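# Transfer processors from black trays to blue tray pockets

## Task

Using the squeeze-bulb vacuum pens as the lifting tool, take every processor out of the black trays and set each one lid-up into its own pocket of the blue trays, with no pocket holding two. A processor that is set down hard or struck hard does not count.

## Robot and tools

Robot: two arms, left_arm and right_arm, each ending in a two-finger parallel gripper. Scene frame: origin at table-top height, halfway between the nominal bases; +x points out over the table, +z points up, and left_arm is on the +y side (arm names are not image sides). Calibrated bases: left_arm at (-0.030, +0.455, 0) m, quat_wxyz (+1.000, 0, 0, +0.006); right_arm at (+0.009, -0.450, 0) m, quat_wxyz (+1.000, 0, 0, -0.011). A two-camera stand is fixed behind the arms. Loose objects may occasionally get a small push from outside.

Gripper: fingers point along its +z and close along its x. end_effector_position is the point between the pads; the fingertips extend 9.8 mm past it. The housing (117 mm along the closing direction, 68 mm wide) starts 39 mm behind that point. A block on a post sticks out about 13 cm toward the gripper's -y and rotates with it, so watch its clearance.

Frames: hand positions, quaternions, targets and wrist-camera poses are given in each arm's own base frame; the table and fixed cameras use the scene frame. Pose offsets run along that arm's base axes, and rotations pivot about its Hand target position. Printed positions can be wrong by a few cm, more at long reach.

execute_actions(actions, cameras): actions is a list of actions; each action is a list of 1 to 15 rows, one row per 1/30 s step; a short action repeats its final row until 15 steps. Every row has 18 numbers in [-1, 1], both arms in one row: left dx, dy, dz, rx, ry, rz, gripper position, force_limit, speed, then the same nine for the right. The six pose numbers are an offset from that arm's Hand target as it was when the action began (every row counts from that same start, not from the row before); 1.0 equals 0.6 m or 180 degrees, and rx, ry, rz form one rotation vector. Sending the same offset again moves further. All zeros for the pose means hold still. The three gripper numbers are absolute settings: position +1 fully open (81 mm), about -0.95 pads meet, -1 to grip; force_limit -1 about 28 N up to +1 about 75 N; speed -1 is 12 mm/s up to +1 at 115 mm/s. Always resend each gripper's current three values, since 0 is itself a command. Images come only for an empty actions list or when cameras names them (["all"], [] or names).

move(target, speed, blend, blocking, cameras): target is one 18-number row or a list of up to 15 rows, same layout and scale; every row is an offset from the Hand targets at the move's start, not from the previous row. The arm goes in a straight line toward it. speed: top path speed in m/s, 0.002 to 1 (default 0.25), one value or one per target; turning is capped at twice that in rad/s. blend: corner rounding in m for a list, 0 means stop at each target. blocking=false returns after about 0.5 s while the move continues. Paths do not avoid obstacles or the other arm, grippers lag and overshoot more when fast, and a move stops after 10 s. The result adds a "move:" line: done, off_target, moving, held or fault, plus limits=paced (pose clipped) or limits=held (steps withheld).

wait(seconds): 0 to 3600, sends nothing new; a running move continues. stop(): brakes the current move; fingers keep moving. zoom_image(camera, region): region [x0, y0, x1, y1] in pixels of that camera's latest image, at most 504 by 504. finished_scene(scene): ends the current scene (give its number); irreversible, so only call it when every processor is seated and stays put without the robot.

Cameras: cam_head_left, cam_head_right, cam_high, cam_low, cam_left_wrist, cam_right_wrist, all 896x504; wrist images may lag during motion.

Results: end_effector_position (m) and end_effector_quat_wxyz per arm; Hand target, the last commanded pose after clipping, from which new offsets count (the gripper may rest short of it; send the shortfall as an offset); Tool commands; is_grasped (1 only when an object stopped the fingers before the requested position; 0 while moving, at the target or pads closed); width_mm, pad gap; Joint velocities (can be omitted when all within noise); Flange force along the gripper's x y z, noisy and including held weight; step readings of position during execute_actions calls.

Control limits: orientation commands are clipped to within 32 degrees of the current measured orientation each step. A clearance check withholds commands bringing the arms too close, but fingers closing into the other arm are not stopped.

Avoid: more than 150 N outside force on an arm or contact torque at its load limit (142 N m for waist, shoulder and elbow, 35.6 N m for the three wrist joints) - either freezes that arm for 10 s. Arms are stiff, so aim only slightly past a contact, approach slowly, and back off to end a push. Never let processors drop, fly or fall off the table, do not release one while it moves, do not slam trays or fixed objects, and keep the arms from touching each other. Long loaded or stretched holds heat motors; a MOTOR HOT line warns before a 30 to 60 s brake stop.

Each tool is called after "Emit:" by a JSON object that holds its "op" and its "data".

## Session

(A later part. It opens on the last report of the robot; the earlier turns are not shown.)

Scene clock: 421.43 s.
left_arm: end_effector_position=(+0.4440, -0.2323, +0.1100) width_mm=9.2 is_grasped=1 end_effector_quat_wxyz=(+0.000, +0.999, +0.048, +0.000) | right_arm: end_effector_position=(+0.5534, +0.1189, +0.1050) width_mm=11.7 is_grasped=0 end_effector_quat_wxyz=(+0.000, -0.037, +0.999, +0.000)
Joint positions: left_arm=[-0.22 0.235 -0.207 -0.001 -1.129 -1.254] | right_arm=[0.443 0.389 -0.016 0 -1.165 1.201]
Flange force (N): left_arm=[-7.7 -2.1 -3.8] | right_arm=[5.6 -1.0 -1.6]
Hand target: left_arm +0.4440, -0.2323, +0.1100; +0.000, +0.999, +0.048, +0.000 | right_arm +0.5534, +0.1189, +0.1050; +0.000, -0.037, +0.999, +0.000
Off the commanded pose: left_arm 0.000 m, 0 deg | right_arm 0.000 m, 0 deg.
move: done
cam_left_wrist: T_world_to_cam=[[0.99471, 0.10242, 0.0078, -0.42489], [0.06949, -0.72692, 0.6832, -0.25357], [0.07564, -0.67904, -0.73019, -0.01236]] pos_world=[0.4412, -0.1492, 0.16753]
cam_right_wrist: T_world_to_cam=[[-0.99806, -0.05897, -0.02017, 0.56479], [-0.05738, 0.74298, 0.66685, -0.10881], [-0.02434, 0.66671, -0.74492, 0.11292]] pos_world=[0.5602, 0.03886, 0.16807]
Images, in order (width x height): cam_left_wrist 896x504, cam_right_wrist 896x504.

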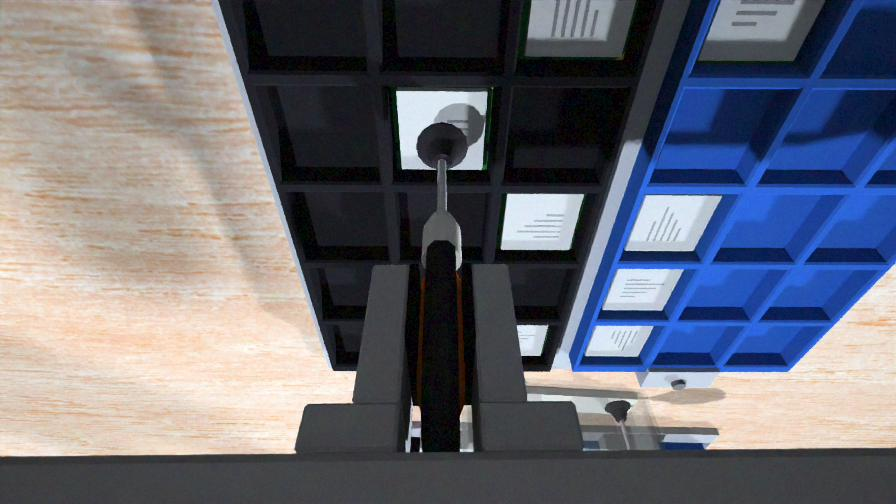

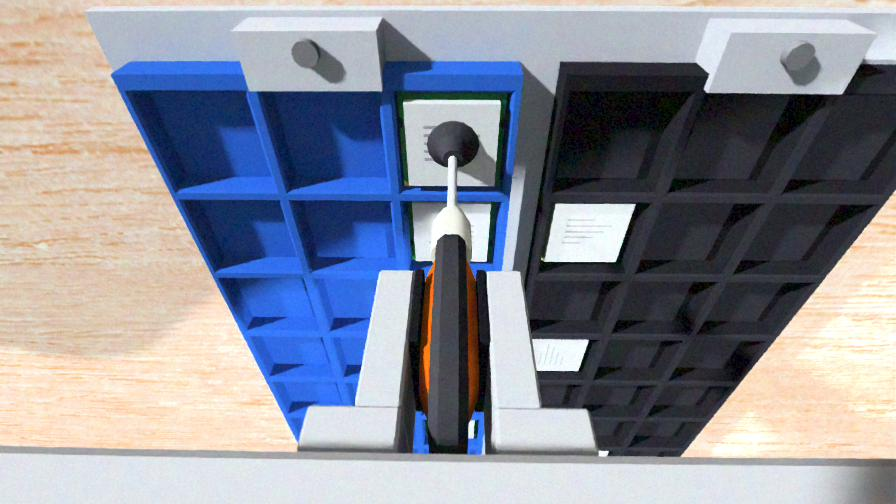

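Emit:
{"op": "move", "data": {"target": [[0.0008,0,0,0,0,0,-0.98,0,-0.2,-0.0008,0.003,0,0,0,0,-0.67,0,-0.5],[0.0008,0,-0.0208,0,0,0,-0.98,0,-0.2,-0.0008,0.003,-0.011,0,0,0,-0.67,0,-0.5],[0.0008,0,-0.0208,0,0,0,-0.4,0,0,-0.0008,0.003,-0.011,0,0,0,-0.98,0,-0.2],[0.0008,0,-0.0195,0,0,0,-0.67,0,-0.5,-0.0008,0.003,-0.011,0,0,0,-0.98,0,-0.2],[0.0008,0,0.03,0,0,0,-0.67,0,-0.5,-0.0008,0.003,0.0417,0,0,0,-0.98,0,-0.2],[0.1745,0.0122,0.03,0,0,0,-0.67,0,-0.5,-0.206,0.4377,0.0417,0,0,0,-0.98,0,-0.2],[0.1745,0.0122,-0.0083,0,0,0,-0.67,0,-0.5,-0.206,0.4377,0.0083,0,0,0,-0.98,0,-0.2]], "speed": [0.04,0.02,0.02,0.03,0.05,0.22,0.06], "cameras": ["cam_right_wrist","cam_left_wrist"]}}

Emit:
{"op": "zoom_image", "data": {"camera": "cam_left_wrist", "region": [350, 50, 600, 250]}}

Emit:
{"op": "zoom_image", "data": {"camera": "cam_right_wrist", "region": [350, 50, 600, 250]}}

Scene clock: 443.27 s.
left_arm: end_effector_position=(+0.5487, -0.2249, +0.1050) width_mm=11.7 is_grasped=0 end_effector_quat_wxyz=(+0.000, +0.999, +0.048, +0.000) | right_arm: end_effector_position=(+0.4298, +0.3815, +0.1100) width_mm=9.4 is_grasped=1 end_effector_quat_wxyz=(+0.000, -0.037, +0.999, +0.000)
Joint positions: left_arm=[-0.168 0.452 0.073 -0.001 -1.192 -1.306] | right_arm=[0.954 0.405 0.018 0 -1.183 0.69]
Flange force (N): left_arm=[-8.8 -2.3 -3.2] | right_arm=[4.7 -3.6 -1.5]
Hand target: left_arm +0.5487, -0.2250, +0.1050; +0.000, +0.999, +0.048, +0.000 | right_arm +0.4298, +0.3816, +0.1100; +0.000, -0.037, +0.999, +0.000
Off the commanded pose: left_arm 0.000 m, 0 deg | right_arm 0.000 m, 0 deg.
move: done
cam_left_wrist: T_world_to_cam=[[0.99472, 0.10234, 0.00787, -0.52977], [0.06939, -0.72698, 0.68315, -0.25207], [0.07564, -0.67899, -0.73024, -0.01896]] pos_world=[0.5459, -0.1419, 0.16253]
cam_right_wrist: T_world_to_cam=[[-0.99805, -0.05905, -0.02023, 0.45715], [-0.05747, 0.74302, 0.6668, -0.31429], [-0.02434, 0.66666, -0.74497, -0.06141]] pos_world=[0.4367, 0.30146, 0.17307]
Images, in order (width x height): cam_left_wrist 896x504, cam_right_wrist 896x504.

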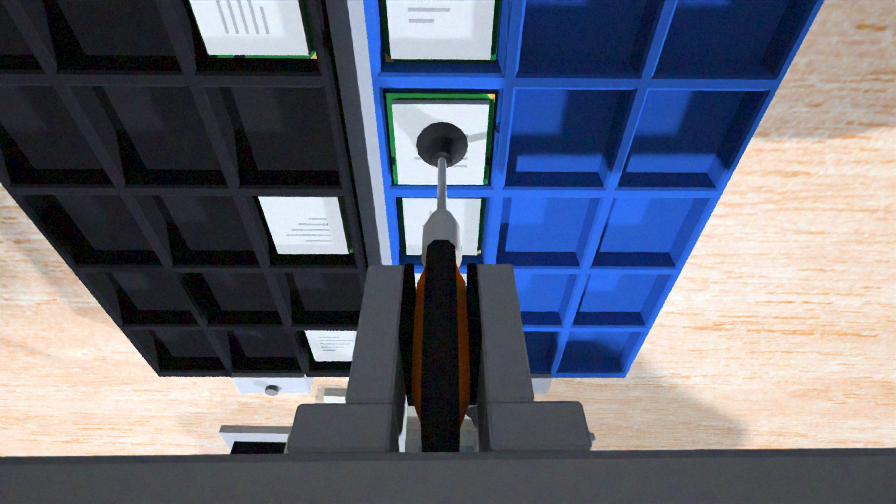

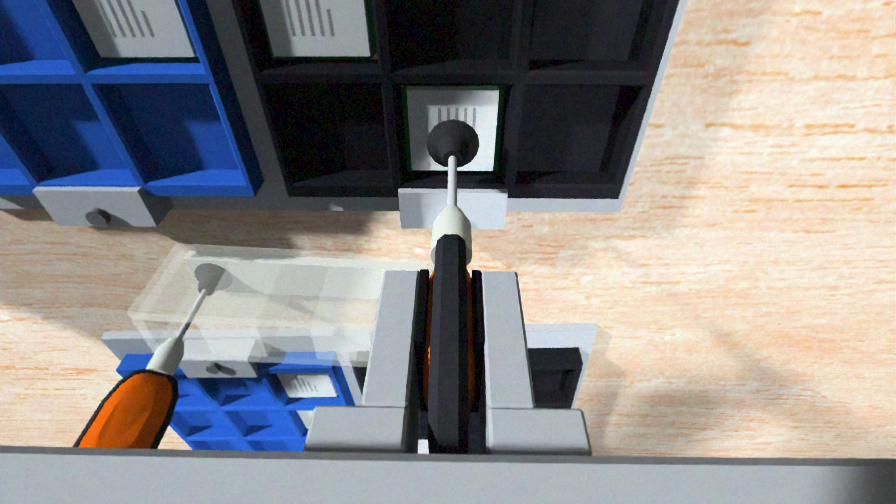

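Scaled by 2.016 from the camera's image (finer frame: 1280x720).

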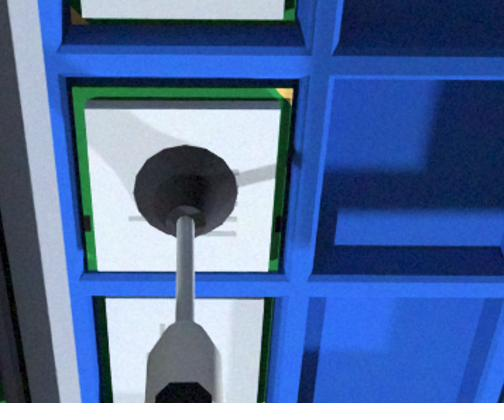

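Scaled by 2.016 from the camera's image (finer frame: 1280x720).

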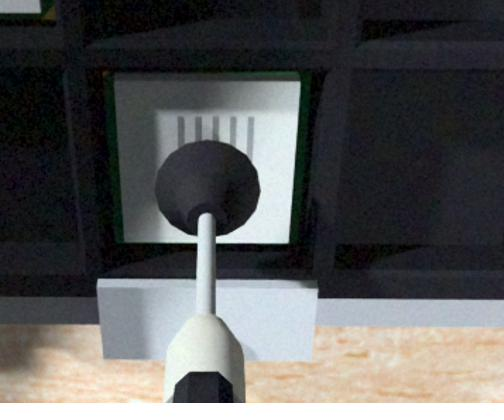

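Emit:
{"op": "move", "data": {"target": [[0.001,-0.0005,0,0,0,0,-0.67,0,-0.5,0,0.0002,0,0,0,0,-0.98,0,-0.2],[0.001,-0.0005,-0.011,0,0,0,-0.67,0,-0.5,0,0.0002,-0.0175,0,0,0,-0.98,0,-0.2]], "speed": [0.04,0.02], "cameras": ["cam_right_wrist"]}}

Scene clock: 451.10 s.
left_arm: end_effector_position=(+0.5493, -0.2253, +0.0984) width_mm=11.7 is_grasped=0 end_effector_quat_wxyz=(+0.000, +0.999, +0.048, +0.000) | right_arm: end_effector_position=(+0.4298, +0.3817, +0.0995) width_mm=9.4 is_grasped=1 end_effector_quat_wxyz=(+0.000, -0.037, +0.999, +0.000)
Joint positions: left_arm=[-0.169 0.46 0.068 -0.001 -1.179 -1.305] | right_arm=[0.954 0.415 0.006 0 -1.161 0.69]
Flange force (N): left_arm=[-8.8 -3.0 -4.1] | right_arm=[4.5 -4.0 -1.8]
Hand target: left_arm +0.5493, -0.2253, +0.0984; +0.000, +0.999, +0.048, +0.000 | right_arm +0.4298, +0.3817, +0.0995; +0.000, -0.037, +0.999, +0.000
Off the commanded pose: left_arm 0.000 m, 0 deg | right_arm 0.000 m, 0 deg.
move: done
cam_right_wrist: T_world_to_cam=[[-0.99806, -0.05897, -0.02016, 0.45681], [-0.05737, 0.74298, 0.66685, -0.30741], [-0.02434, 0.66671, -0.74492, -0.06933]] pos_world=[0.4366, 0.30156, 0.16257]

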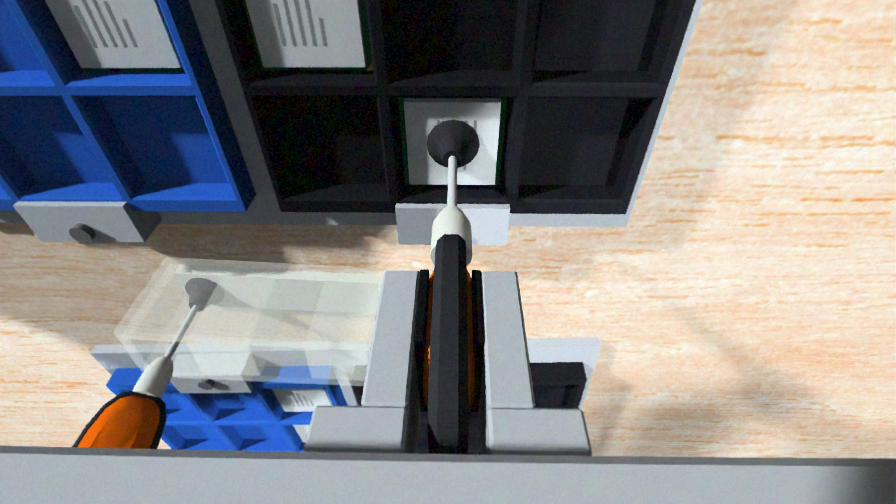

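Emit:
{"op": "move", "data": {"target": [[0,0,0,0,0,0,-0.98,0,-0.2,0,0,-0.0025,0,0,0,-0.98,0,-0.2],[0,0,0.0002,0,0,0,-0.98,0,-0.2,0,0,-0.0025,0,0,0,-0.4,0,0],[0,0,0.0002,0,0,0,-0.98,0,-0.2,0,0,-0.0008,0,0,0,-0.67,0,-0.5],[0,0,0.0528,0,0,0,-0.98,0,-0.2,0,0,0.0475,0,0,0,-0.67,0,-0.5],[-0.1888,0.139,0.0528,0,0,0,-0.98,0,-0.2,0.174,0.0135,0.0475,0,0,0,-0.67,0,-0.5],[-0.1888,0.139,0.0193,0,0,0,-0.98,0,-0.2,0.174,0.0135,0.01,0,0,0,-0.67,0,-0.5]], "speed": [0.02,0.02,0.03,0.05,0.2,0.06], "cameras": ["cam_right_wrist","cam_left_wrist"]}}

Emit:
{"op": "zoom_image", "data": {"camera": "cam_left_wrist", "region": [350, 50, 600, 250]}}

Emit:
{"op": "zoom_image", "data": {"camera": "cam_right_wrist", "region": [350, 50, 600, 250]}}

Scene clock: 467.97 s.
left_arm: end_effector_position=(+0.4360, -0.1419, +0.1100) width_mm=9.2 is_grasped=1 end_effector_quat_wxyz=(+0.000, +0.999, +0.048, +0.000) | right_arm: end_effector_position=(+0.5342, +0.3898, +0.1055) width_mm=11.7 is_grasped=0 end_effector_quat_wxyz=(+0.000, -0.037, +0.999, +0.000)
Joint positions: left_arm=[-0.028 0.134 -0.328 -0.001 -1.109 -1.447] | right_arm=[0.828 0.615 0.321 0 -1.276 0.816]
Flange force (N): left_arm=[-6.9 -0.4 -3.5] | right_arm=[6.5 -4.5 -1.5]
Hand target: left_arm +0.4360, -0.1419, +0.1100; +0.000, +0.999, +0.048, +0.000 | right_arm +0.5342, +0.3898, +0.1055; +0.000, -0.037, +0.999, +0.000
Off the commanded pose: left_arm 0.000 m, 0 deg | right_arm 0.000 m, 0 deg.
move: done
cam_left_wrist: T_world_to_cam=[[0.99471, 0.10242, 0.0078, -0.42619], [0.06949, -0.72692, 0.6832, -0.1873], [0.07564, -0.67904, -0.73019, 0.04963]] pos_world=[0.4332, -0.0588, 0.16753]
cam_right_wrist: T_world_to_cam=[[-0.99806, -0.05897, -0.02017, 0.56161], [-0.05738, 0.74298, 0.66685, -0.31144], [-0.02434, 0.66671, -0.74492, -0.06772]] pos_world=[0.541, 0.30966, 0.16857]
Images, in order (width x height): cam_left_wrist 896x504, cam_right_wrist 896x504.

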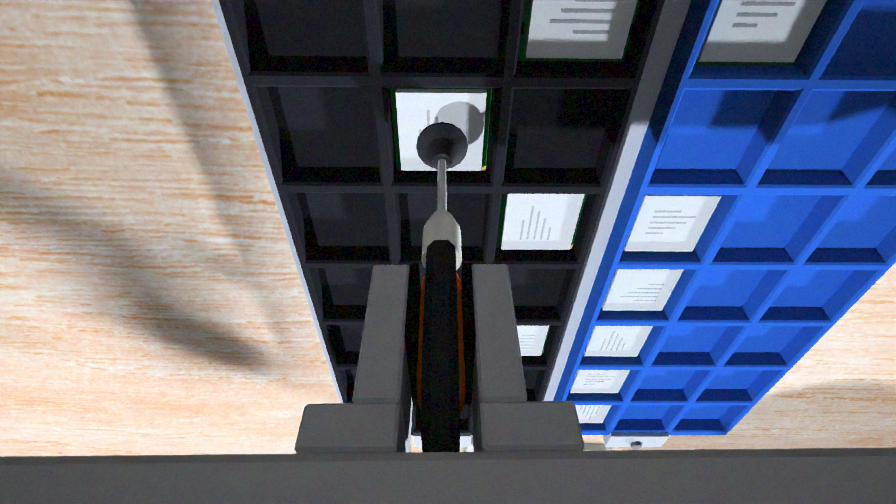

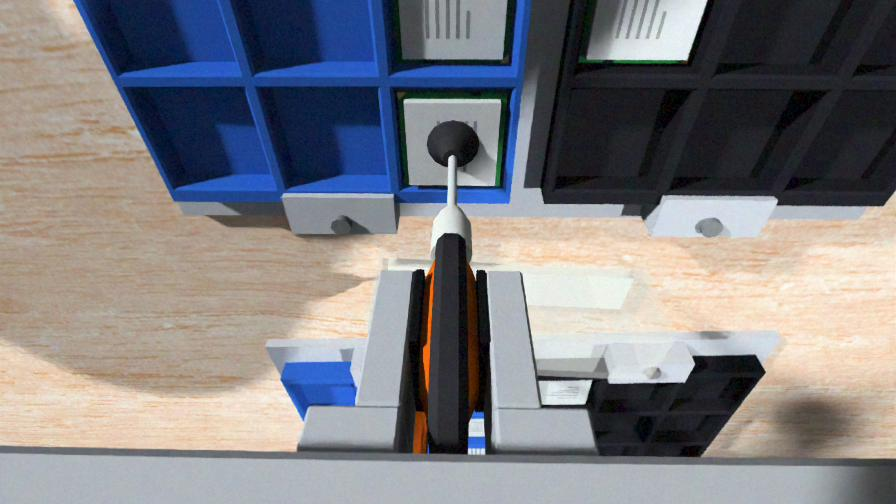

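Scaled by 2.016 from the camera's image (finer frame: 1280x720).

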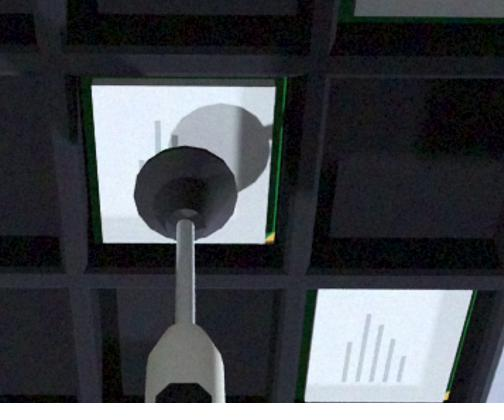

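Scaled by 2.016 from the camera's image (finer frame: 1280x720).

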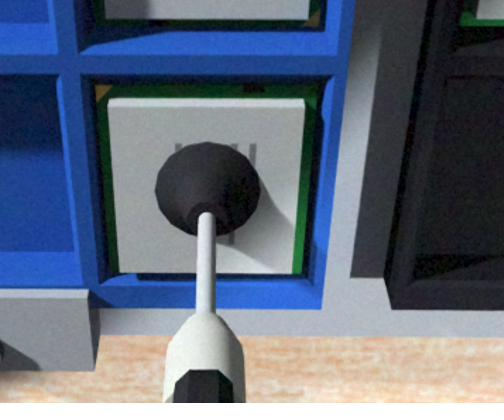

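Emit:
{"op": "move", "data": {"target": [[0.0005,-0.0005,0,0,0,0,-0.98,0,-0.2,-0.0008,0.0012,0,0,0,0,-0.67,0,-0.5],[0.0005,-0.0005,-0.0208,0,0,0,-0.98,0,-0.2,-0.0008,0.0012,-0.0107,0,0,0,-0.67,0,-0.5],[0.0005,-0.0005,-0.0208,0,0,0,-0.4,0,0,-0.0008,0.0012,-0.0107,0,0,0,-0.98,0,-0.2],[0.0005,-0.0005,-0.0195,0,0,0,-0.67,0,-0.5,-0.0008,0.0012,-0.0107,0,0,0,-0.98,0,-0.2],[0.0005,-0.0005,0.03,0,0,0,-0.67,0,-0.5,-0.0008,0.0012,0.0408,0,0,0,-0.98,0,-0.2],[0.1748,0.011,0.03,0,0,0,-0.67,0,-0.5,-0.0728,-0.3838,0.0408,0,0,0,-0.98,0,-0.2],[0.1748,0.011,-0.0083,0,0,0,-0.67,0,-0.5,-0.0728,-0.3838,0.0075,0,0,0,-0.98,0,-0.2]], "speed": [0.04,0.02,0.02,0.03,0.05,0.22,0.06], "cameras": ["cam_right_wrist","cam_left_wrist"]}}

Emit:
{"op": "zoom_image", "data": {"camera": "cam_left_wrist", "region": [350, 50, 600, 250]}}

Emit:
{"op": "zoom_image", "data": {"camera": "cam_right_wrist", "region": [350, 50, 600, 250]}}

Scene clock: 486.27 s.
left_arm: end_effector_position=(+0.5409, -0.1352, +0.1050) width_mm=11.7 is_grasped=0 end_effector_quat_wxyz=(+0.000, +0.999, +0.048, +0.000) | right_arm: end_effector_position=(+0.4905, +0.1595, +0.1100) width_mm=9.4 is_grasped=1 end_effector_quat_wxyz=(+0.000, -0.037, +0.999, +0.000)
Joint positions: left_arm=[-0.01 0.37 -0.042 -0.001 -1.158 -1.464] | right_arm=[0.569 0.269 -0.165 0 -1.137 1.075]
Flange force (N): left_arm=[-9.1 -1.2 -3.3] | right_arm=[3.5 -1.4 -1.2]
Hand target: left_arm +0.5409, -0.1353, +0.1050; +0.000, +0.999, +0.048, +0.000 | right_arm +0.4905, +0.1595, +0.1100; +0.000, -0.037, +0.999, +0.000
Off the commanded pose: left_arm 0.000 m, 0 deg | right_arm 0.000 m, 0 deg.
move: done
cam_left_wrist: T_world_to_cam=[[0.99471, 0.10241, 0.0078, -0.53119], [0.06949, -0.72697, 0.68315, -0.1863], [0.07564, -0.67899, -0.73024, 0.04261]] pos_world=[0.5381, -0.0521, 0.16253]
cam_right_wrist: T_world_to_cam=[[-0.99806, -0.05897, -0.02017, 0.5046], [-0.05738, 0.74298, 0.66685, -0.14583], [-0.02434, 0.66671, -0.74492, 0.08812]] pos_world=[0.4974, 0.07936, 0.17307]
Images, in order (width x height): cam_left_wrist 896x504, cam_right_wrist 896x504.

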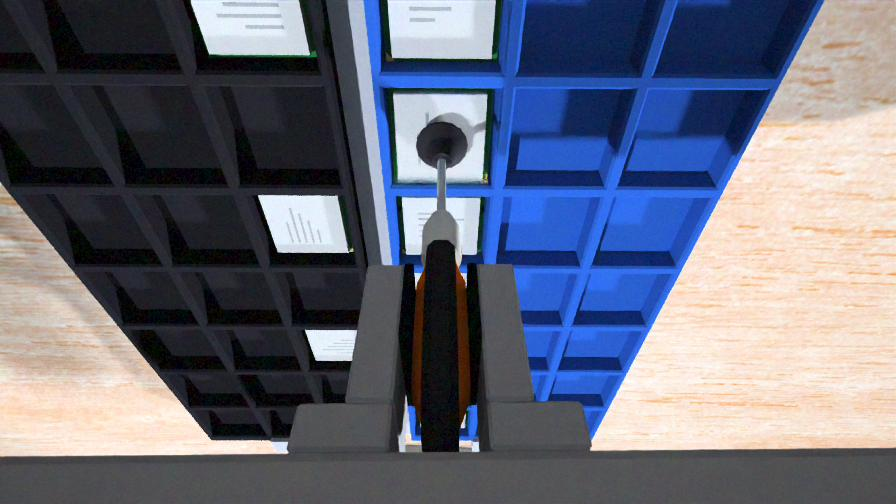

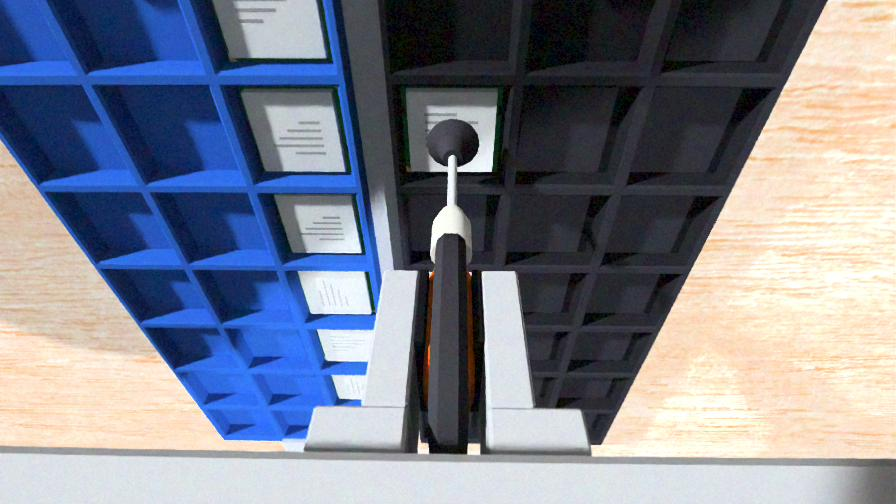

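Scaled by 2.016 from the camera's image (finer frame: 1280x720).

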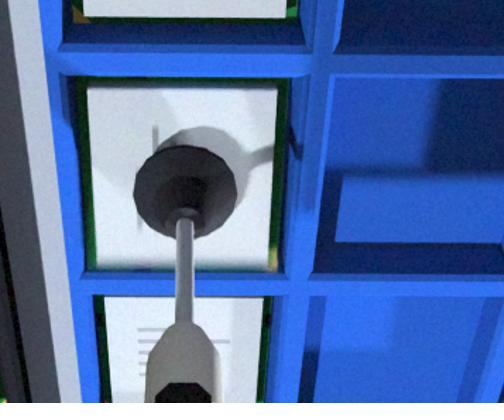

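Scaled by 2.016 from the camera's image (finer frame: 1280x720).

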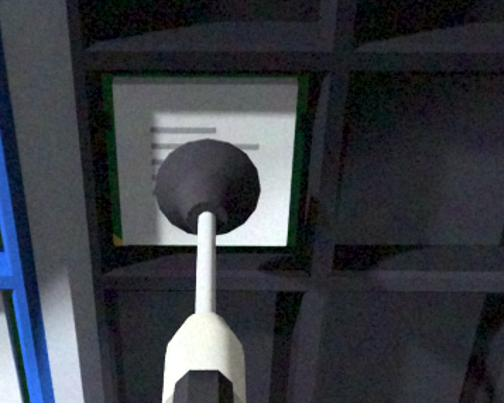

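Emit:
{"op": "move", "data": {"target": [[0,0,0.02,0,0,0,-0.67,0,-0.5,0,0,0,0,0,0,-0.98,0,-0.2]], "speed": 0.03, "cameras": ["cam_left_wrist"]}}

Emit:
{"op": "zoom_image", "data": {"camera": "cam_left_wrist", "region": [350, 0, 600, 200]}}

Scene clock: 496.23 s.
left_arm: end_effector_position=(+0.5409, -0.1353, +0.1170) width_mm=11.7 is_grasped=0 end_effector_quat_wxyz=(+0.000, +0.999, +0.048, +0.000) | right_arm: end_effector_position=(+0.4905, +0.1595, +0.1100) width_mm=9.4 is_grasped=1 end_effector_quat_wxyz=(+0.000, -0.037, +0.999, +0.000)
Joint positions: left_arm=[-0.01 0.359 -0.028 -0.001 -1.184 -1.464] | right_arm=[0.569 0.269 -0.165 0 -1.137 1.075]
Flange force (N): left_arm=[-9.1 -1.0 -3.2] | right_arm=[3.6 -1.5 -1.3]
Hand target: left_arm +0.5409, -0.1353, +0.1170; +0.000, +0.999, +0.048, +0.000 | right_arm +0.4905, +0.1595, +0.1100; +0.000, -0.037, +0.999, +0.000
Off the commanded pose: left_arm 0.000 m, 0 deg | right_arm 0.000 m, 0 deg.
move: done
cam_left_wrist: T_world_to_cam=[[0.99471, 0.10242, 0.0078, -0.53127], [0.06949, -0.72692, 0.6832, -0.19458], [0.07564, -0.67904, -0.73019, 0.05129]] pos_world=[0.5381, -0.0522, 0.17453]

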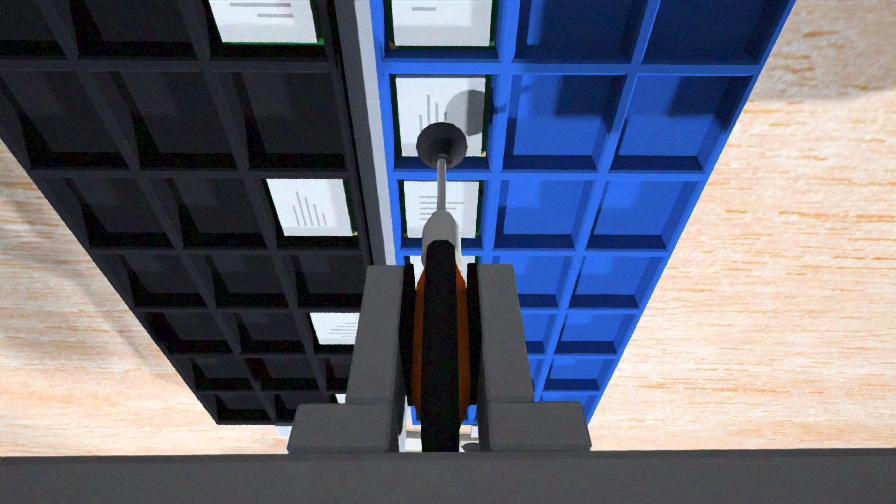

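Scaled by 2.016 from the camera's image (finer frame: 1280x720).

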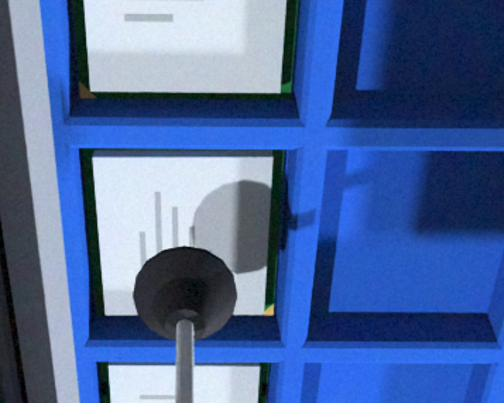

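Emit:
{"op": "move", "data": {"target": [[0,0,0,0,0,0,-0.98,0,-0.2,0,0.0013,0,0,0,0,-0.98,0,-0.2],[0,0,0.0217,0,0,0,-0.98,0,-0.2,0,0.0013,-0.02,0,0,0,-0.98,0,-0.2],[0,0,0.0217,0,0,0,-0.98,0,-0.2,0,0.0013,-0.02,0,0,0,-0.4,0,0],[0,0,0.0217,0,0,0,-0.98,0,-0.2,0,0.0013,-0.0183,0,0,0,-0.67,0,-0.5],[-0.0663,-0.3795,0.0217,0,0,0,-0.98,0,-0.2,0,0.0013,0.03,0,0,0,-0.67,0,-0.5],[-0.0663,-0.3795,-0.0117,0,0,0,-0.98,0,-0.2,0.1738,0.0148,0.03,0,0,0,-0.67,0,-0.5],[-0.0663,-0.3795,-0.0117,0,0,0,-0.98,0,-0.2,0.1738,0.0148,-0.0075,0,0,0,-0.67,0,-0.5]], "speed": [0.04,0.02,0.02,0.03,0.2,0.15,0.06], "cameras": ["cam_right_wrist","cam_left_wrist"]}}

Emit:
{"op": "zoom_image", "data": {"camera": "cam_left_wrist", "region": [350, 50, 600, 250]}}

Emit:
{"op": "zoom_image", "data": {"camera": "cam_right_wrist", "region": [350, 50, 600, 250]}}

Scene clock: 521.77 s.
left_arm: end_effector_position=(+0.5011, -0.3630, +0.1100) width_mm=9.2 is_grasped=1 end_effector_quat_wxyz=(+0.000, +0.999, +0.048, +0.000) | right_arm: end_effector_position=(+0.5948, +0.1684, +0.1055) width_mm=11.7 is_grasped=0 end_effector_quat_wxyz=(+0.000, -0.037, +0.999, +0.000)
Joint positions: left_arm=[-0.415 0.509 0.169 -0.001 -1.231 -1.059] | right_arm=[0.488 0.51 0.16 0 -1.22 1.157]
Flange force (N): left_arm=[-9.9 -5.9 -3.1] | right_arm=[6.1 -1.5 -1.7]
Hand target: left_arm +0.5011, -0.3630, +0.1100; +0.000, +0.999, +0.048, +0.000 | right_arm +0.5948, +0.1684, +0.1055; +0.000, -0.037, +0.999, +0.000
Off the commanded pose: left_arm 0.000 m, 0 deg | right_arm 0.000 m, 0 deg.
move: done
cam_left_wrist: T_world_to_cam=[[0.99471, 0.10242, 0.0078, -0.4683], [0.0695, -0.72697, 0.68315, -0.35256], [0.07564, -0.67899, -0.73024, -0.10541]] pos_world=[0.4983, -0.2799, 0.16753]
cam_right_wrist: T_world_to_cam=[[-0.99806, -0.05897, -0.02017, 0.60903], [-0.05738, 0.74298, 0.66685, -0.14347], [-0.02434, 0.66671, -0.74492, 0.08137]] pos_world=[0.6016, 0.08826, 0.16857]
Images, in order (width x height): cam_left_wrist 896x504, cam_right_wrist 896x504.

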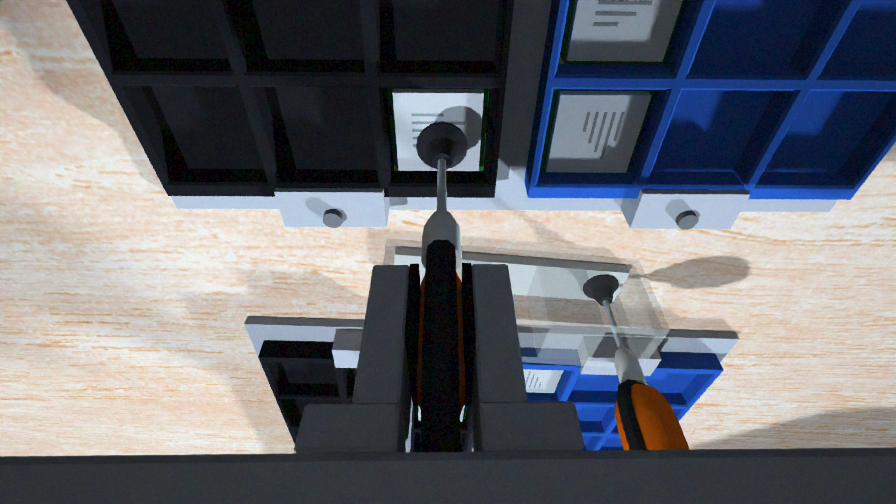

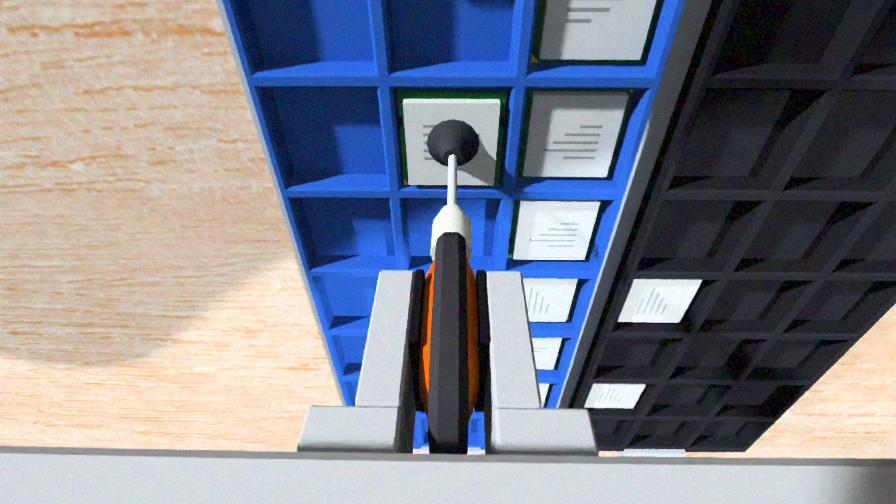

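Scaled by 2.016 from the camera's image (finer frame: 1280x720).

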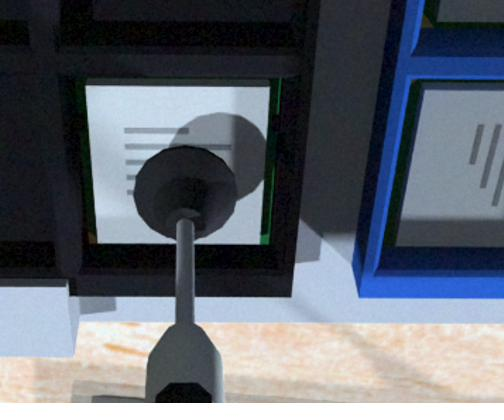

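Scaled by 2.016 from the camera's image (finer frame: 1280x720).

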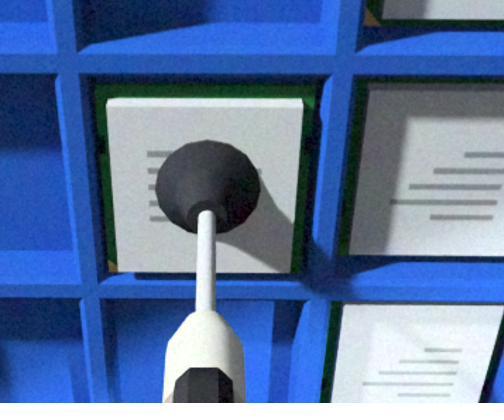

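Emit:
{"op": "move", "data": {"target": [[-0.0012,-0.0012,0,0,0,0,-0.98,0,-0.2,0.0006,0.001,0,0,0,0,-0.67,0,-0.5],[-0.0012,-0.0012,-0.0208,0,0,0,-0.98,0,-0.2,0.0006,0.001,-0.0107,0,0,0,-0.67,0,-0.5],[-0.0012,-0.0012,-0.0208,0,0,0,-0.4,0,0,0.0006,0.001,-0.0107,0,0,0,-0.98,0,-0.2],[-0.0012,-0.0012,-0.0195,0,0,0,-0.67,0,-0.5,0.0006,0.001,-0.0107,0,0,0,-0.98,0,-0.2],[-0.0012,-0.0012,0.03,0,0,0,-0.67,0,-0.5,0.0006,0.001,0.0408,0,0,0,-0.98,0,-0.2],[0.1752,0.0135,0.03,0,0,0,-0.67,0,-0.5,-0.1842,0.1362,0.0408,0,0,0,-0.98,0,-0.2],[0.1752,0.0135,-0.01,0,0,0,-0.67,0,-0.5,-0.1842,0.1362,0.0075,0,0,0,-0.98,0,-0.2]], "speed": [0.04,0.02,0.02,0.03,0.05,0.18,0.06], "cameras": ["cam_right_wrist","cam_left_wrist"]}}

Emit:
{"op": "zoom_image", "data": {"camera": "cam_left_wrist", "region": [350, 50, 600, 250]}}

Emit:
{"op": "zoom_image", "data": {"camera": "cam_right_wrist", "region": [350, 50, 600, 250]}}

Scene clock: 540.67 s.
left_arm: end_effector_position=(+0.6062, -0.3548, +0.1040) width_mm=11.7 is_grasped=0 end_effector_quat_wxyz=(+0.000, +0.999, +0.048, +0.000) | right_arm: end_effector_position=(+0.4843, +0.2501, +0.1100) width_mm=9.4 is_grasped=1 end_effector_quat_wxyz=(+0.000, -0.037, +0.999, +0.000)
Joint positions: left_arm=[-0.344 0.725 0.494 -0.001 -1.341 -1.131] | right_arm=[0.717 0.336 -0.076 0 -1.158 0.927]
Flange force (N): left_arm=[-13.4 -7.9 -1.8] | right_arm=[4.8 -2.1 -1.5]
Hand target: left_arm +0.6062, -0.3549, +0.1040; +0.000, +0.999, +0.048, +0.000 | right_arm +0.4843, +0.2501, +0.1100; +0.000, -0.037, +0.999, +0.000
Off the commanded pose: left_arm 0.000 m, 0 deg | right_arm 0.000 m, 0 deg.
move: done
cam_left_wrist: T_world_to_cam=[[0.99472, 0.10234, 0.00787, -0.57367], [0.06939, -0.72698, 0.68315, -0.34981], [0.07564, -0.67899, -0.73024, -0.11224]] pos_world=[0.6034, -0.2718, 0.16153]
cam_right_wrist: T_world_to_cam=[[-0.99806, -0.05897, -0.02016, 0.50365], [-0.05737, 0.74298, 0.66685, -0.21351], [-0.02434, 0.66671, -0.74492, 0.02756]] pos_world=[0.4911, 0.16996, 0.17307]
Images, in order (width x height): cam_left_wrist 896x504, cam_right_wrist 896x504.

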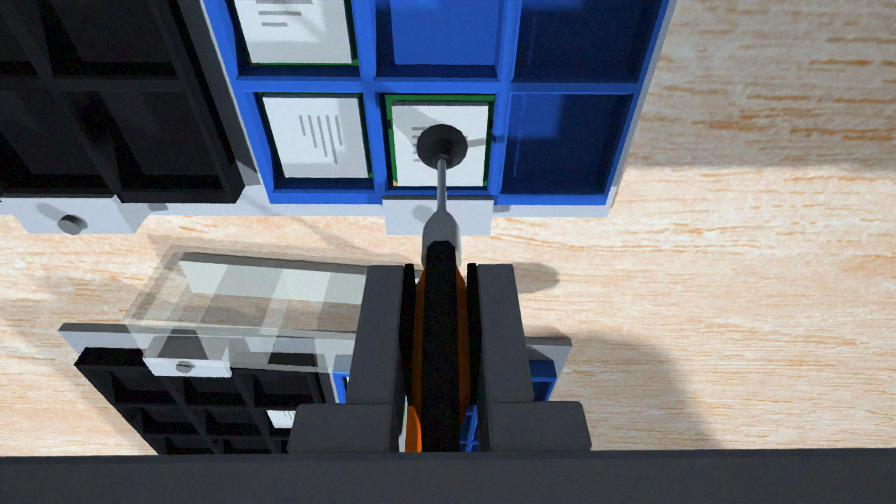

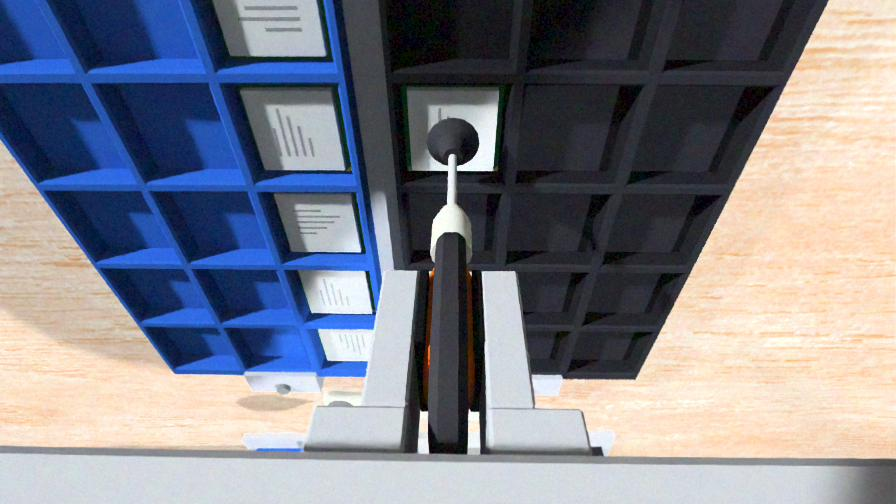

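Scaled by 2.016 from the camera's image (finer frame: 1280x720).

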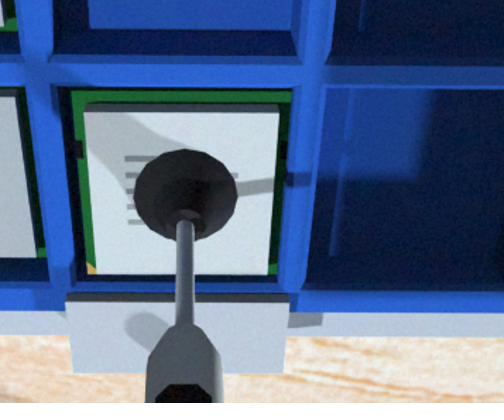

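Scaled by 2.016 from the camera's image (finer frame: 1280x720).

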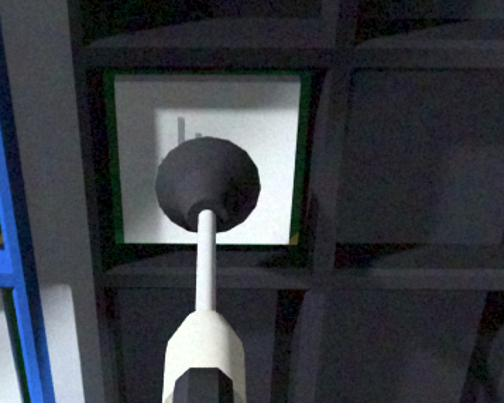

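Emit:
{"op": "move", "data": {"target": [[0,-0.0013,0,0,0,0,-0.67,0,-0.5,0,0.0013,0,0,0,0,-0.98,0,-0.2],[0,-0.0013,-0.0093,0,0,0,-0.67,0,-0.5,0,0.0013,-0.02,0,0,0,-0.98,0,-0.2],[0,-0.0013,-0.0093,0,0,0,-0.98,0,-0.2,0,0.0013,-0.02,0,0,0,-0.4,0,0],[0,-0.0013,-0.0093,0,0,0,-0.98,0,-0.2,0,0.0013,-0.0183,0,0,0,-0.67,0,-0.5],[0,-0.0013,0.0433,0,0,0,-0.98,0,-0.2,0,0.0013,0.03,0,0,0,-0.67,0,-0.5],[-0.1895,0.136,0.0433,0,0,0,-0.98,0,-0.2,0.1742,0.0138,0.03,0,0,0,-0.67,0,-0.5],[-0.1895,0.136,0.01,0,0,0,-0.98,0,-0.2,0.1742,0.0138,-0.0092,0,0,0,-0.67,0,-0.5]], "speed": [0.04,0.02,0.02,0.03,0.05,0.18,0.06], "cameras": ["cam_right_wrist","cam_left_wrist"]}}

Emit:
{"op": "zoom_image", "data": {"camera": "cam_left_wrist", "region": [350, 50, 600, 250]}}

Emit:
{"op": "zoom_image", "data": {"camera": "cam_right_wrist", "region": [350, 50, 600, 250]}}

Scene clock: 557.00 s.
left_arm: end_effector_position=(+0.4925, -0.2733, +0.1100) width_mm=9.2 is_grasped=1 end_effector_quat_wxyz=(+0.000, +0.999, +0.048, +0.000) | right_arm: end_effector_position=(+0.5888, +0.2584, +0.1045) width_mm=11.7 is_grasped=0 end_effector_quat_wxyz=(+0.000, -0.037, +0.999, +0.000)
Joint positions: left_arm=[-0.274 0.379 -0.018 -0.001 -1.174 -1.2] | right_arm=[0.617 0.571 0.25 0 -1.249 1.027]
Flange force (N): left_arm=[-8.8 -3.4 -3.4] | right_arm=[7.6 -2.8 -1.5]
Hand target: left_arm +0.4925, -0.2733, +0.1100; +0.000, +0.999, +0.048, +0.000 | right_arm +0.5888, +0.2584, +0.1045; +0.000, -0.037, +0.999, +0.000
Off the commanded pose: left_arm 0.000 m, 0 deg | right_arm 0.000 m, 0 deg.
move: done
cam_left_wrist: T_world_to_cam=[[0.99471, 0.10242, 0.0078, -0.46893], [0.06949, -0.72692, 0.6832, -0.28675], [0.07564, -0.67904, -0.73019, -0.04387]] pos_world=[0.4897, -0.1902, 0.16753]
cam_right_wrist: T_world_to_cam=[[-0.99806, -0.05897, -0.02017, 0.60833], [-0.05738, 0.74298, 0.66685, -0.21001], [-0.02434, 0.66671, -0.74492, 0.02047]] pos_world=[0.5956, 0.17826, 0.16757]
Images, in order (width x height): cam_left_wrist 896x504, cam_right_wrist 896x504.

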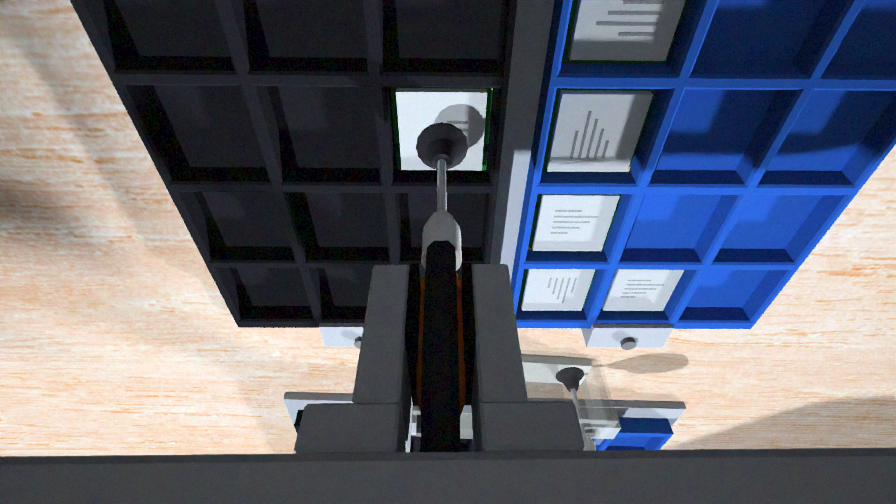

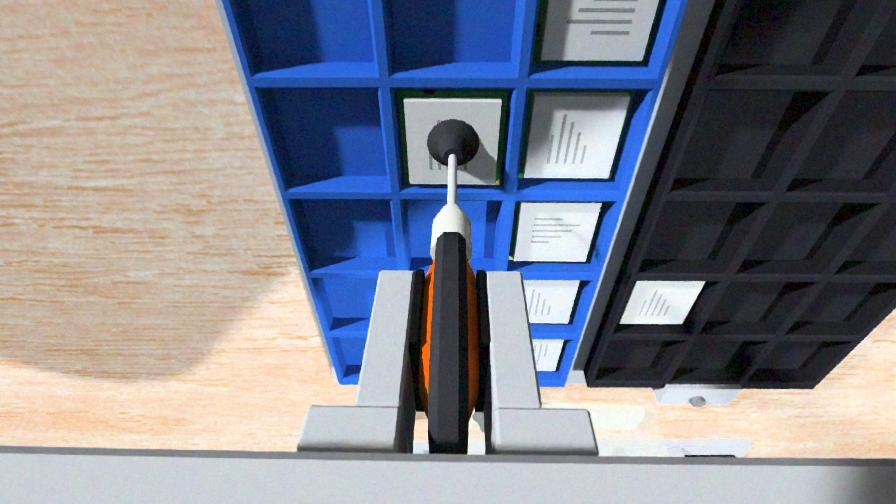

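Scaled by 2.016 from the camera's image (finer frame: 1280x720).

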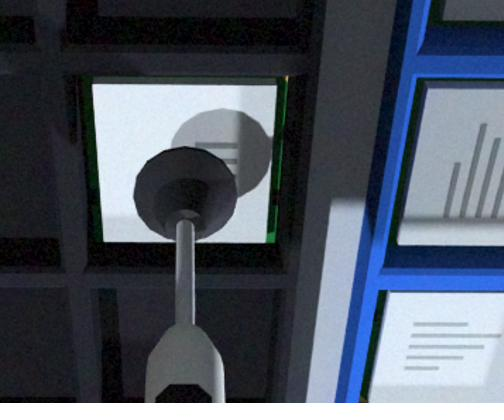

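Scaled by 2.016 from the camera's image (finer frame: 1280x720).

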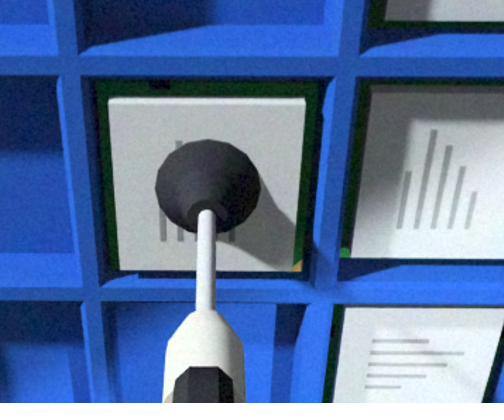

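Emit:
{"op": "move", "data": {"target": [[0.0008,-0.0007,0,0,0,0,-0.98,0,-0.2,0,0.0026,0,0,0,0,-0.67,0,-0.5],[0.0008,-0.0007,-0.0208,0,0,0,-0.98,0,-0.2,0,0.0026,-0.009,0,0,0,-0.67,0,-0.5],[0.0008,-0.0007,-0.0208,0,0,0,-0.4,0,0,0,0.0026,-0.009,0,0,0,-0.98,0,-0.2],[0.0008,-0.0007,-0.0195,0,0,0,-0.67,0,-0.5,0,0.0026,-0.009,0,0,0,-0.98,0,-0.2],[0.0008,-0.0007,0.03,0,0,0,-0.67,0,-0.5,0,0.0026,0.0425,0,0,0,-0.98,0,-0.2],[0.1757,0.013,0.03,0,0,0,-0.67,0,-0.5,-0.1845,0.1365,0.0425,0,0,0,-0.98,0,-0.2],[0.1757,0.013,-0.01,0,0,0,-0.67,0,-0.5,-0.1845,0.1365,0.0092,0,0,0,-0.98,0,-0.2]], "speed": [0.04,0.02,0.02,0.03,0.05,0.18,0.06], "cameras": ["cam_right_wrist","cam_left_wrist"]}}

Emit:
{"op": "zoom_image", "data": {"camera": "cam_left_wrist", "region": [350, 50, 600, 250]}}

Emit:
{"op": "zoom_image", "data": {"camera": "cam_right_wrist", "region": [350, 50, 600, 250]}}

Scene clock: 577.60 s.
left_arm: end_effector_position=(+0.5980, -0.2654, +0.1040) width_mm=11.7 is_grasped=0 end_effector_quat_wxyz=(+0.000, +0.999, +0.048, +0.000) | right_arm: end_effector_position=(+0.4781, +0.3403, +0.1100) width_mm=9.4 is_grasped=1 end_effector_quat_wxyz=(+0.000, -0.037, +0.999, +0.000)
Joint positions: left_arm=[-0.218 0.6 0.293 -0.001 -1.264 -1.256] | right_arm=[0.842 0.433 0.058 0 -1.195 0.802]
Flange force (N): left_arm=[-11.0 -4.1 -3.4] | right_arm=[4.4 -3.0 -1.7]
Hand target: left_arm +0.5979, -0.2655, +0.1040; +0.000, +0.999, +0.048, +0.000 | right_arm +0.4781, +0.3403, +0.1100; +0.000, -0.037, +0.999, +0.000
Off the commanded pose: left_arm 0.000 m, 0 deg | right_arm 0.000 m, 0 deg.
move: done
cam_left_wrist: T_world_to_cam=[[0.99471, 0.10241, 0.0078, -0.57464], [0.06949, -0.72697, 0.68315, -0.28424], [0.07564, -0.67899, -0.73024, -0.05085]] pos_world=[0.5952, -0.1823, 0.16153]
cam_right_wrist: T_world_to_cam=[[-0.99806, -0.05897, -0.02016, 0.50279], [-0.05737, 0.74298, 0.66685, -0.28088], [-0.02434, 0.66671, -0.74492, -0.03273]] pos_world=[0.4849, 0.26016, 0.17307]
Images, in order (width x height): cam_left_wrist 896x504, cam_right_wrist 896x504.

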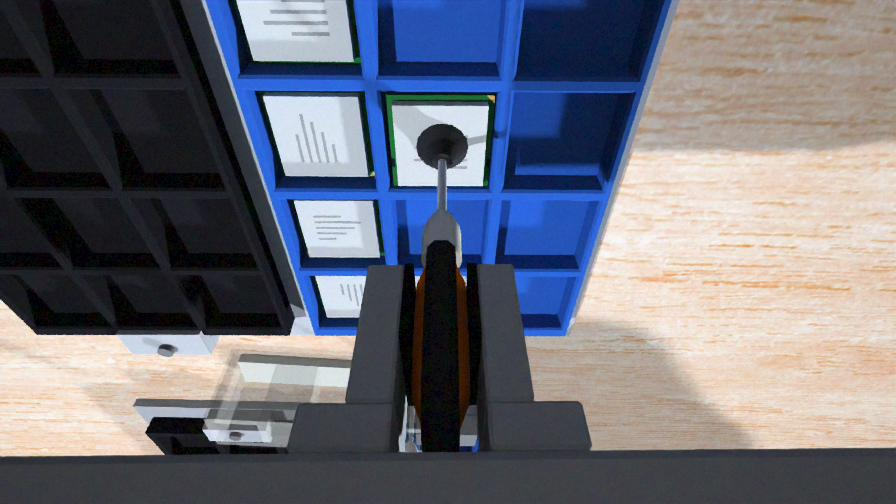

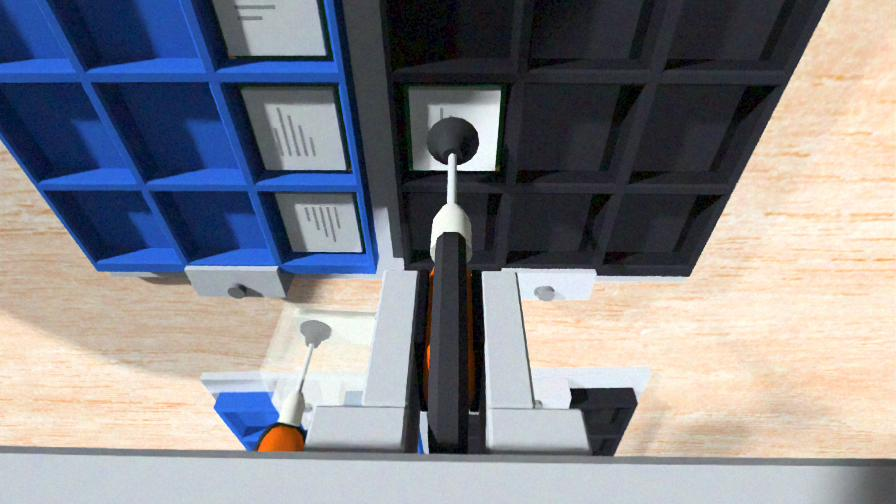

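Scaled by 2.016 from the camera's image (finer frame: 1280x720).

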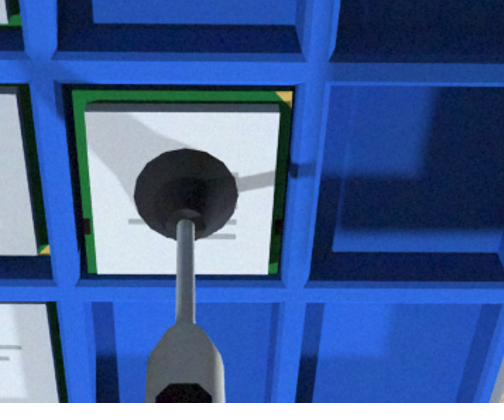

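Scaled by 2.016 from the camera's image (finer frame: 1280x720).

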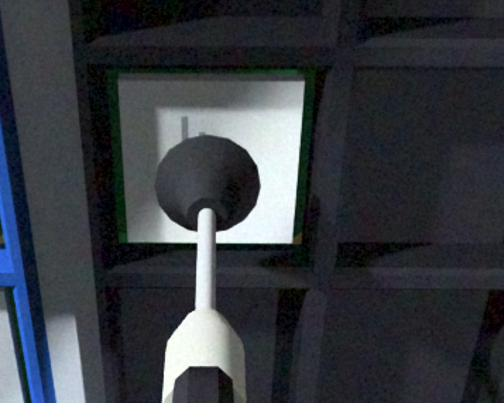

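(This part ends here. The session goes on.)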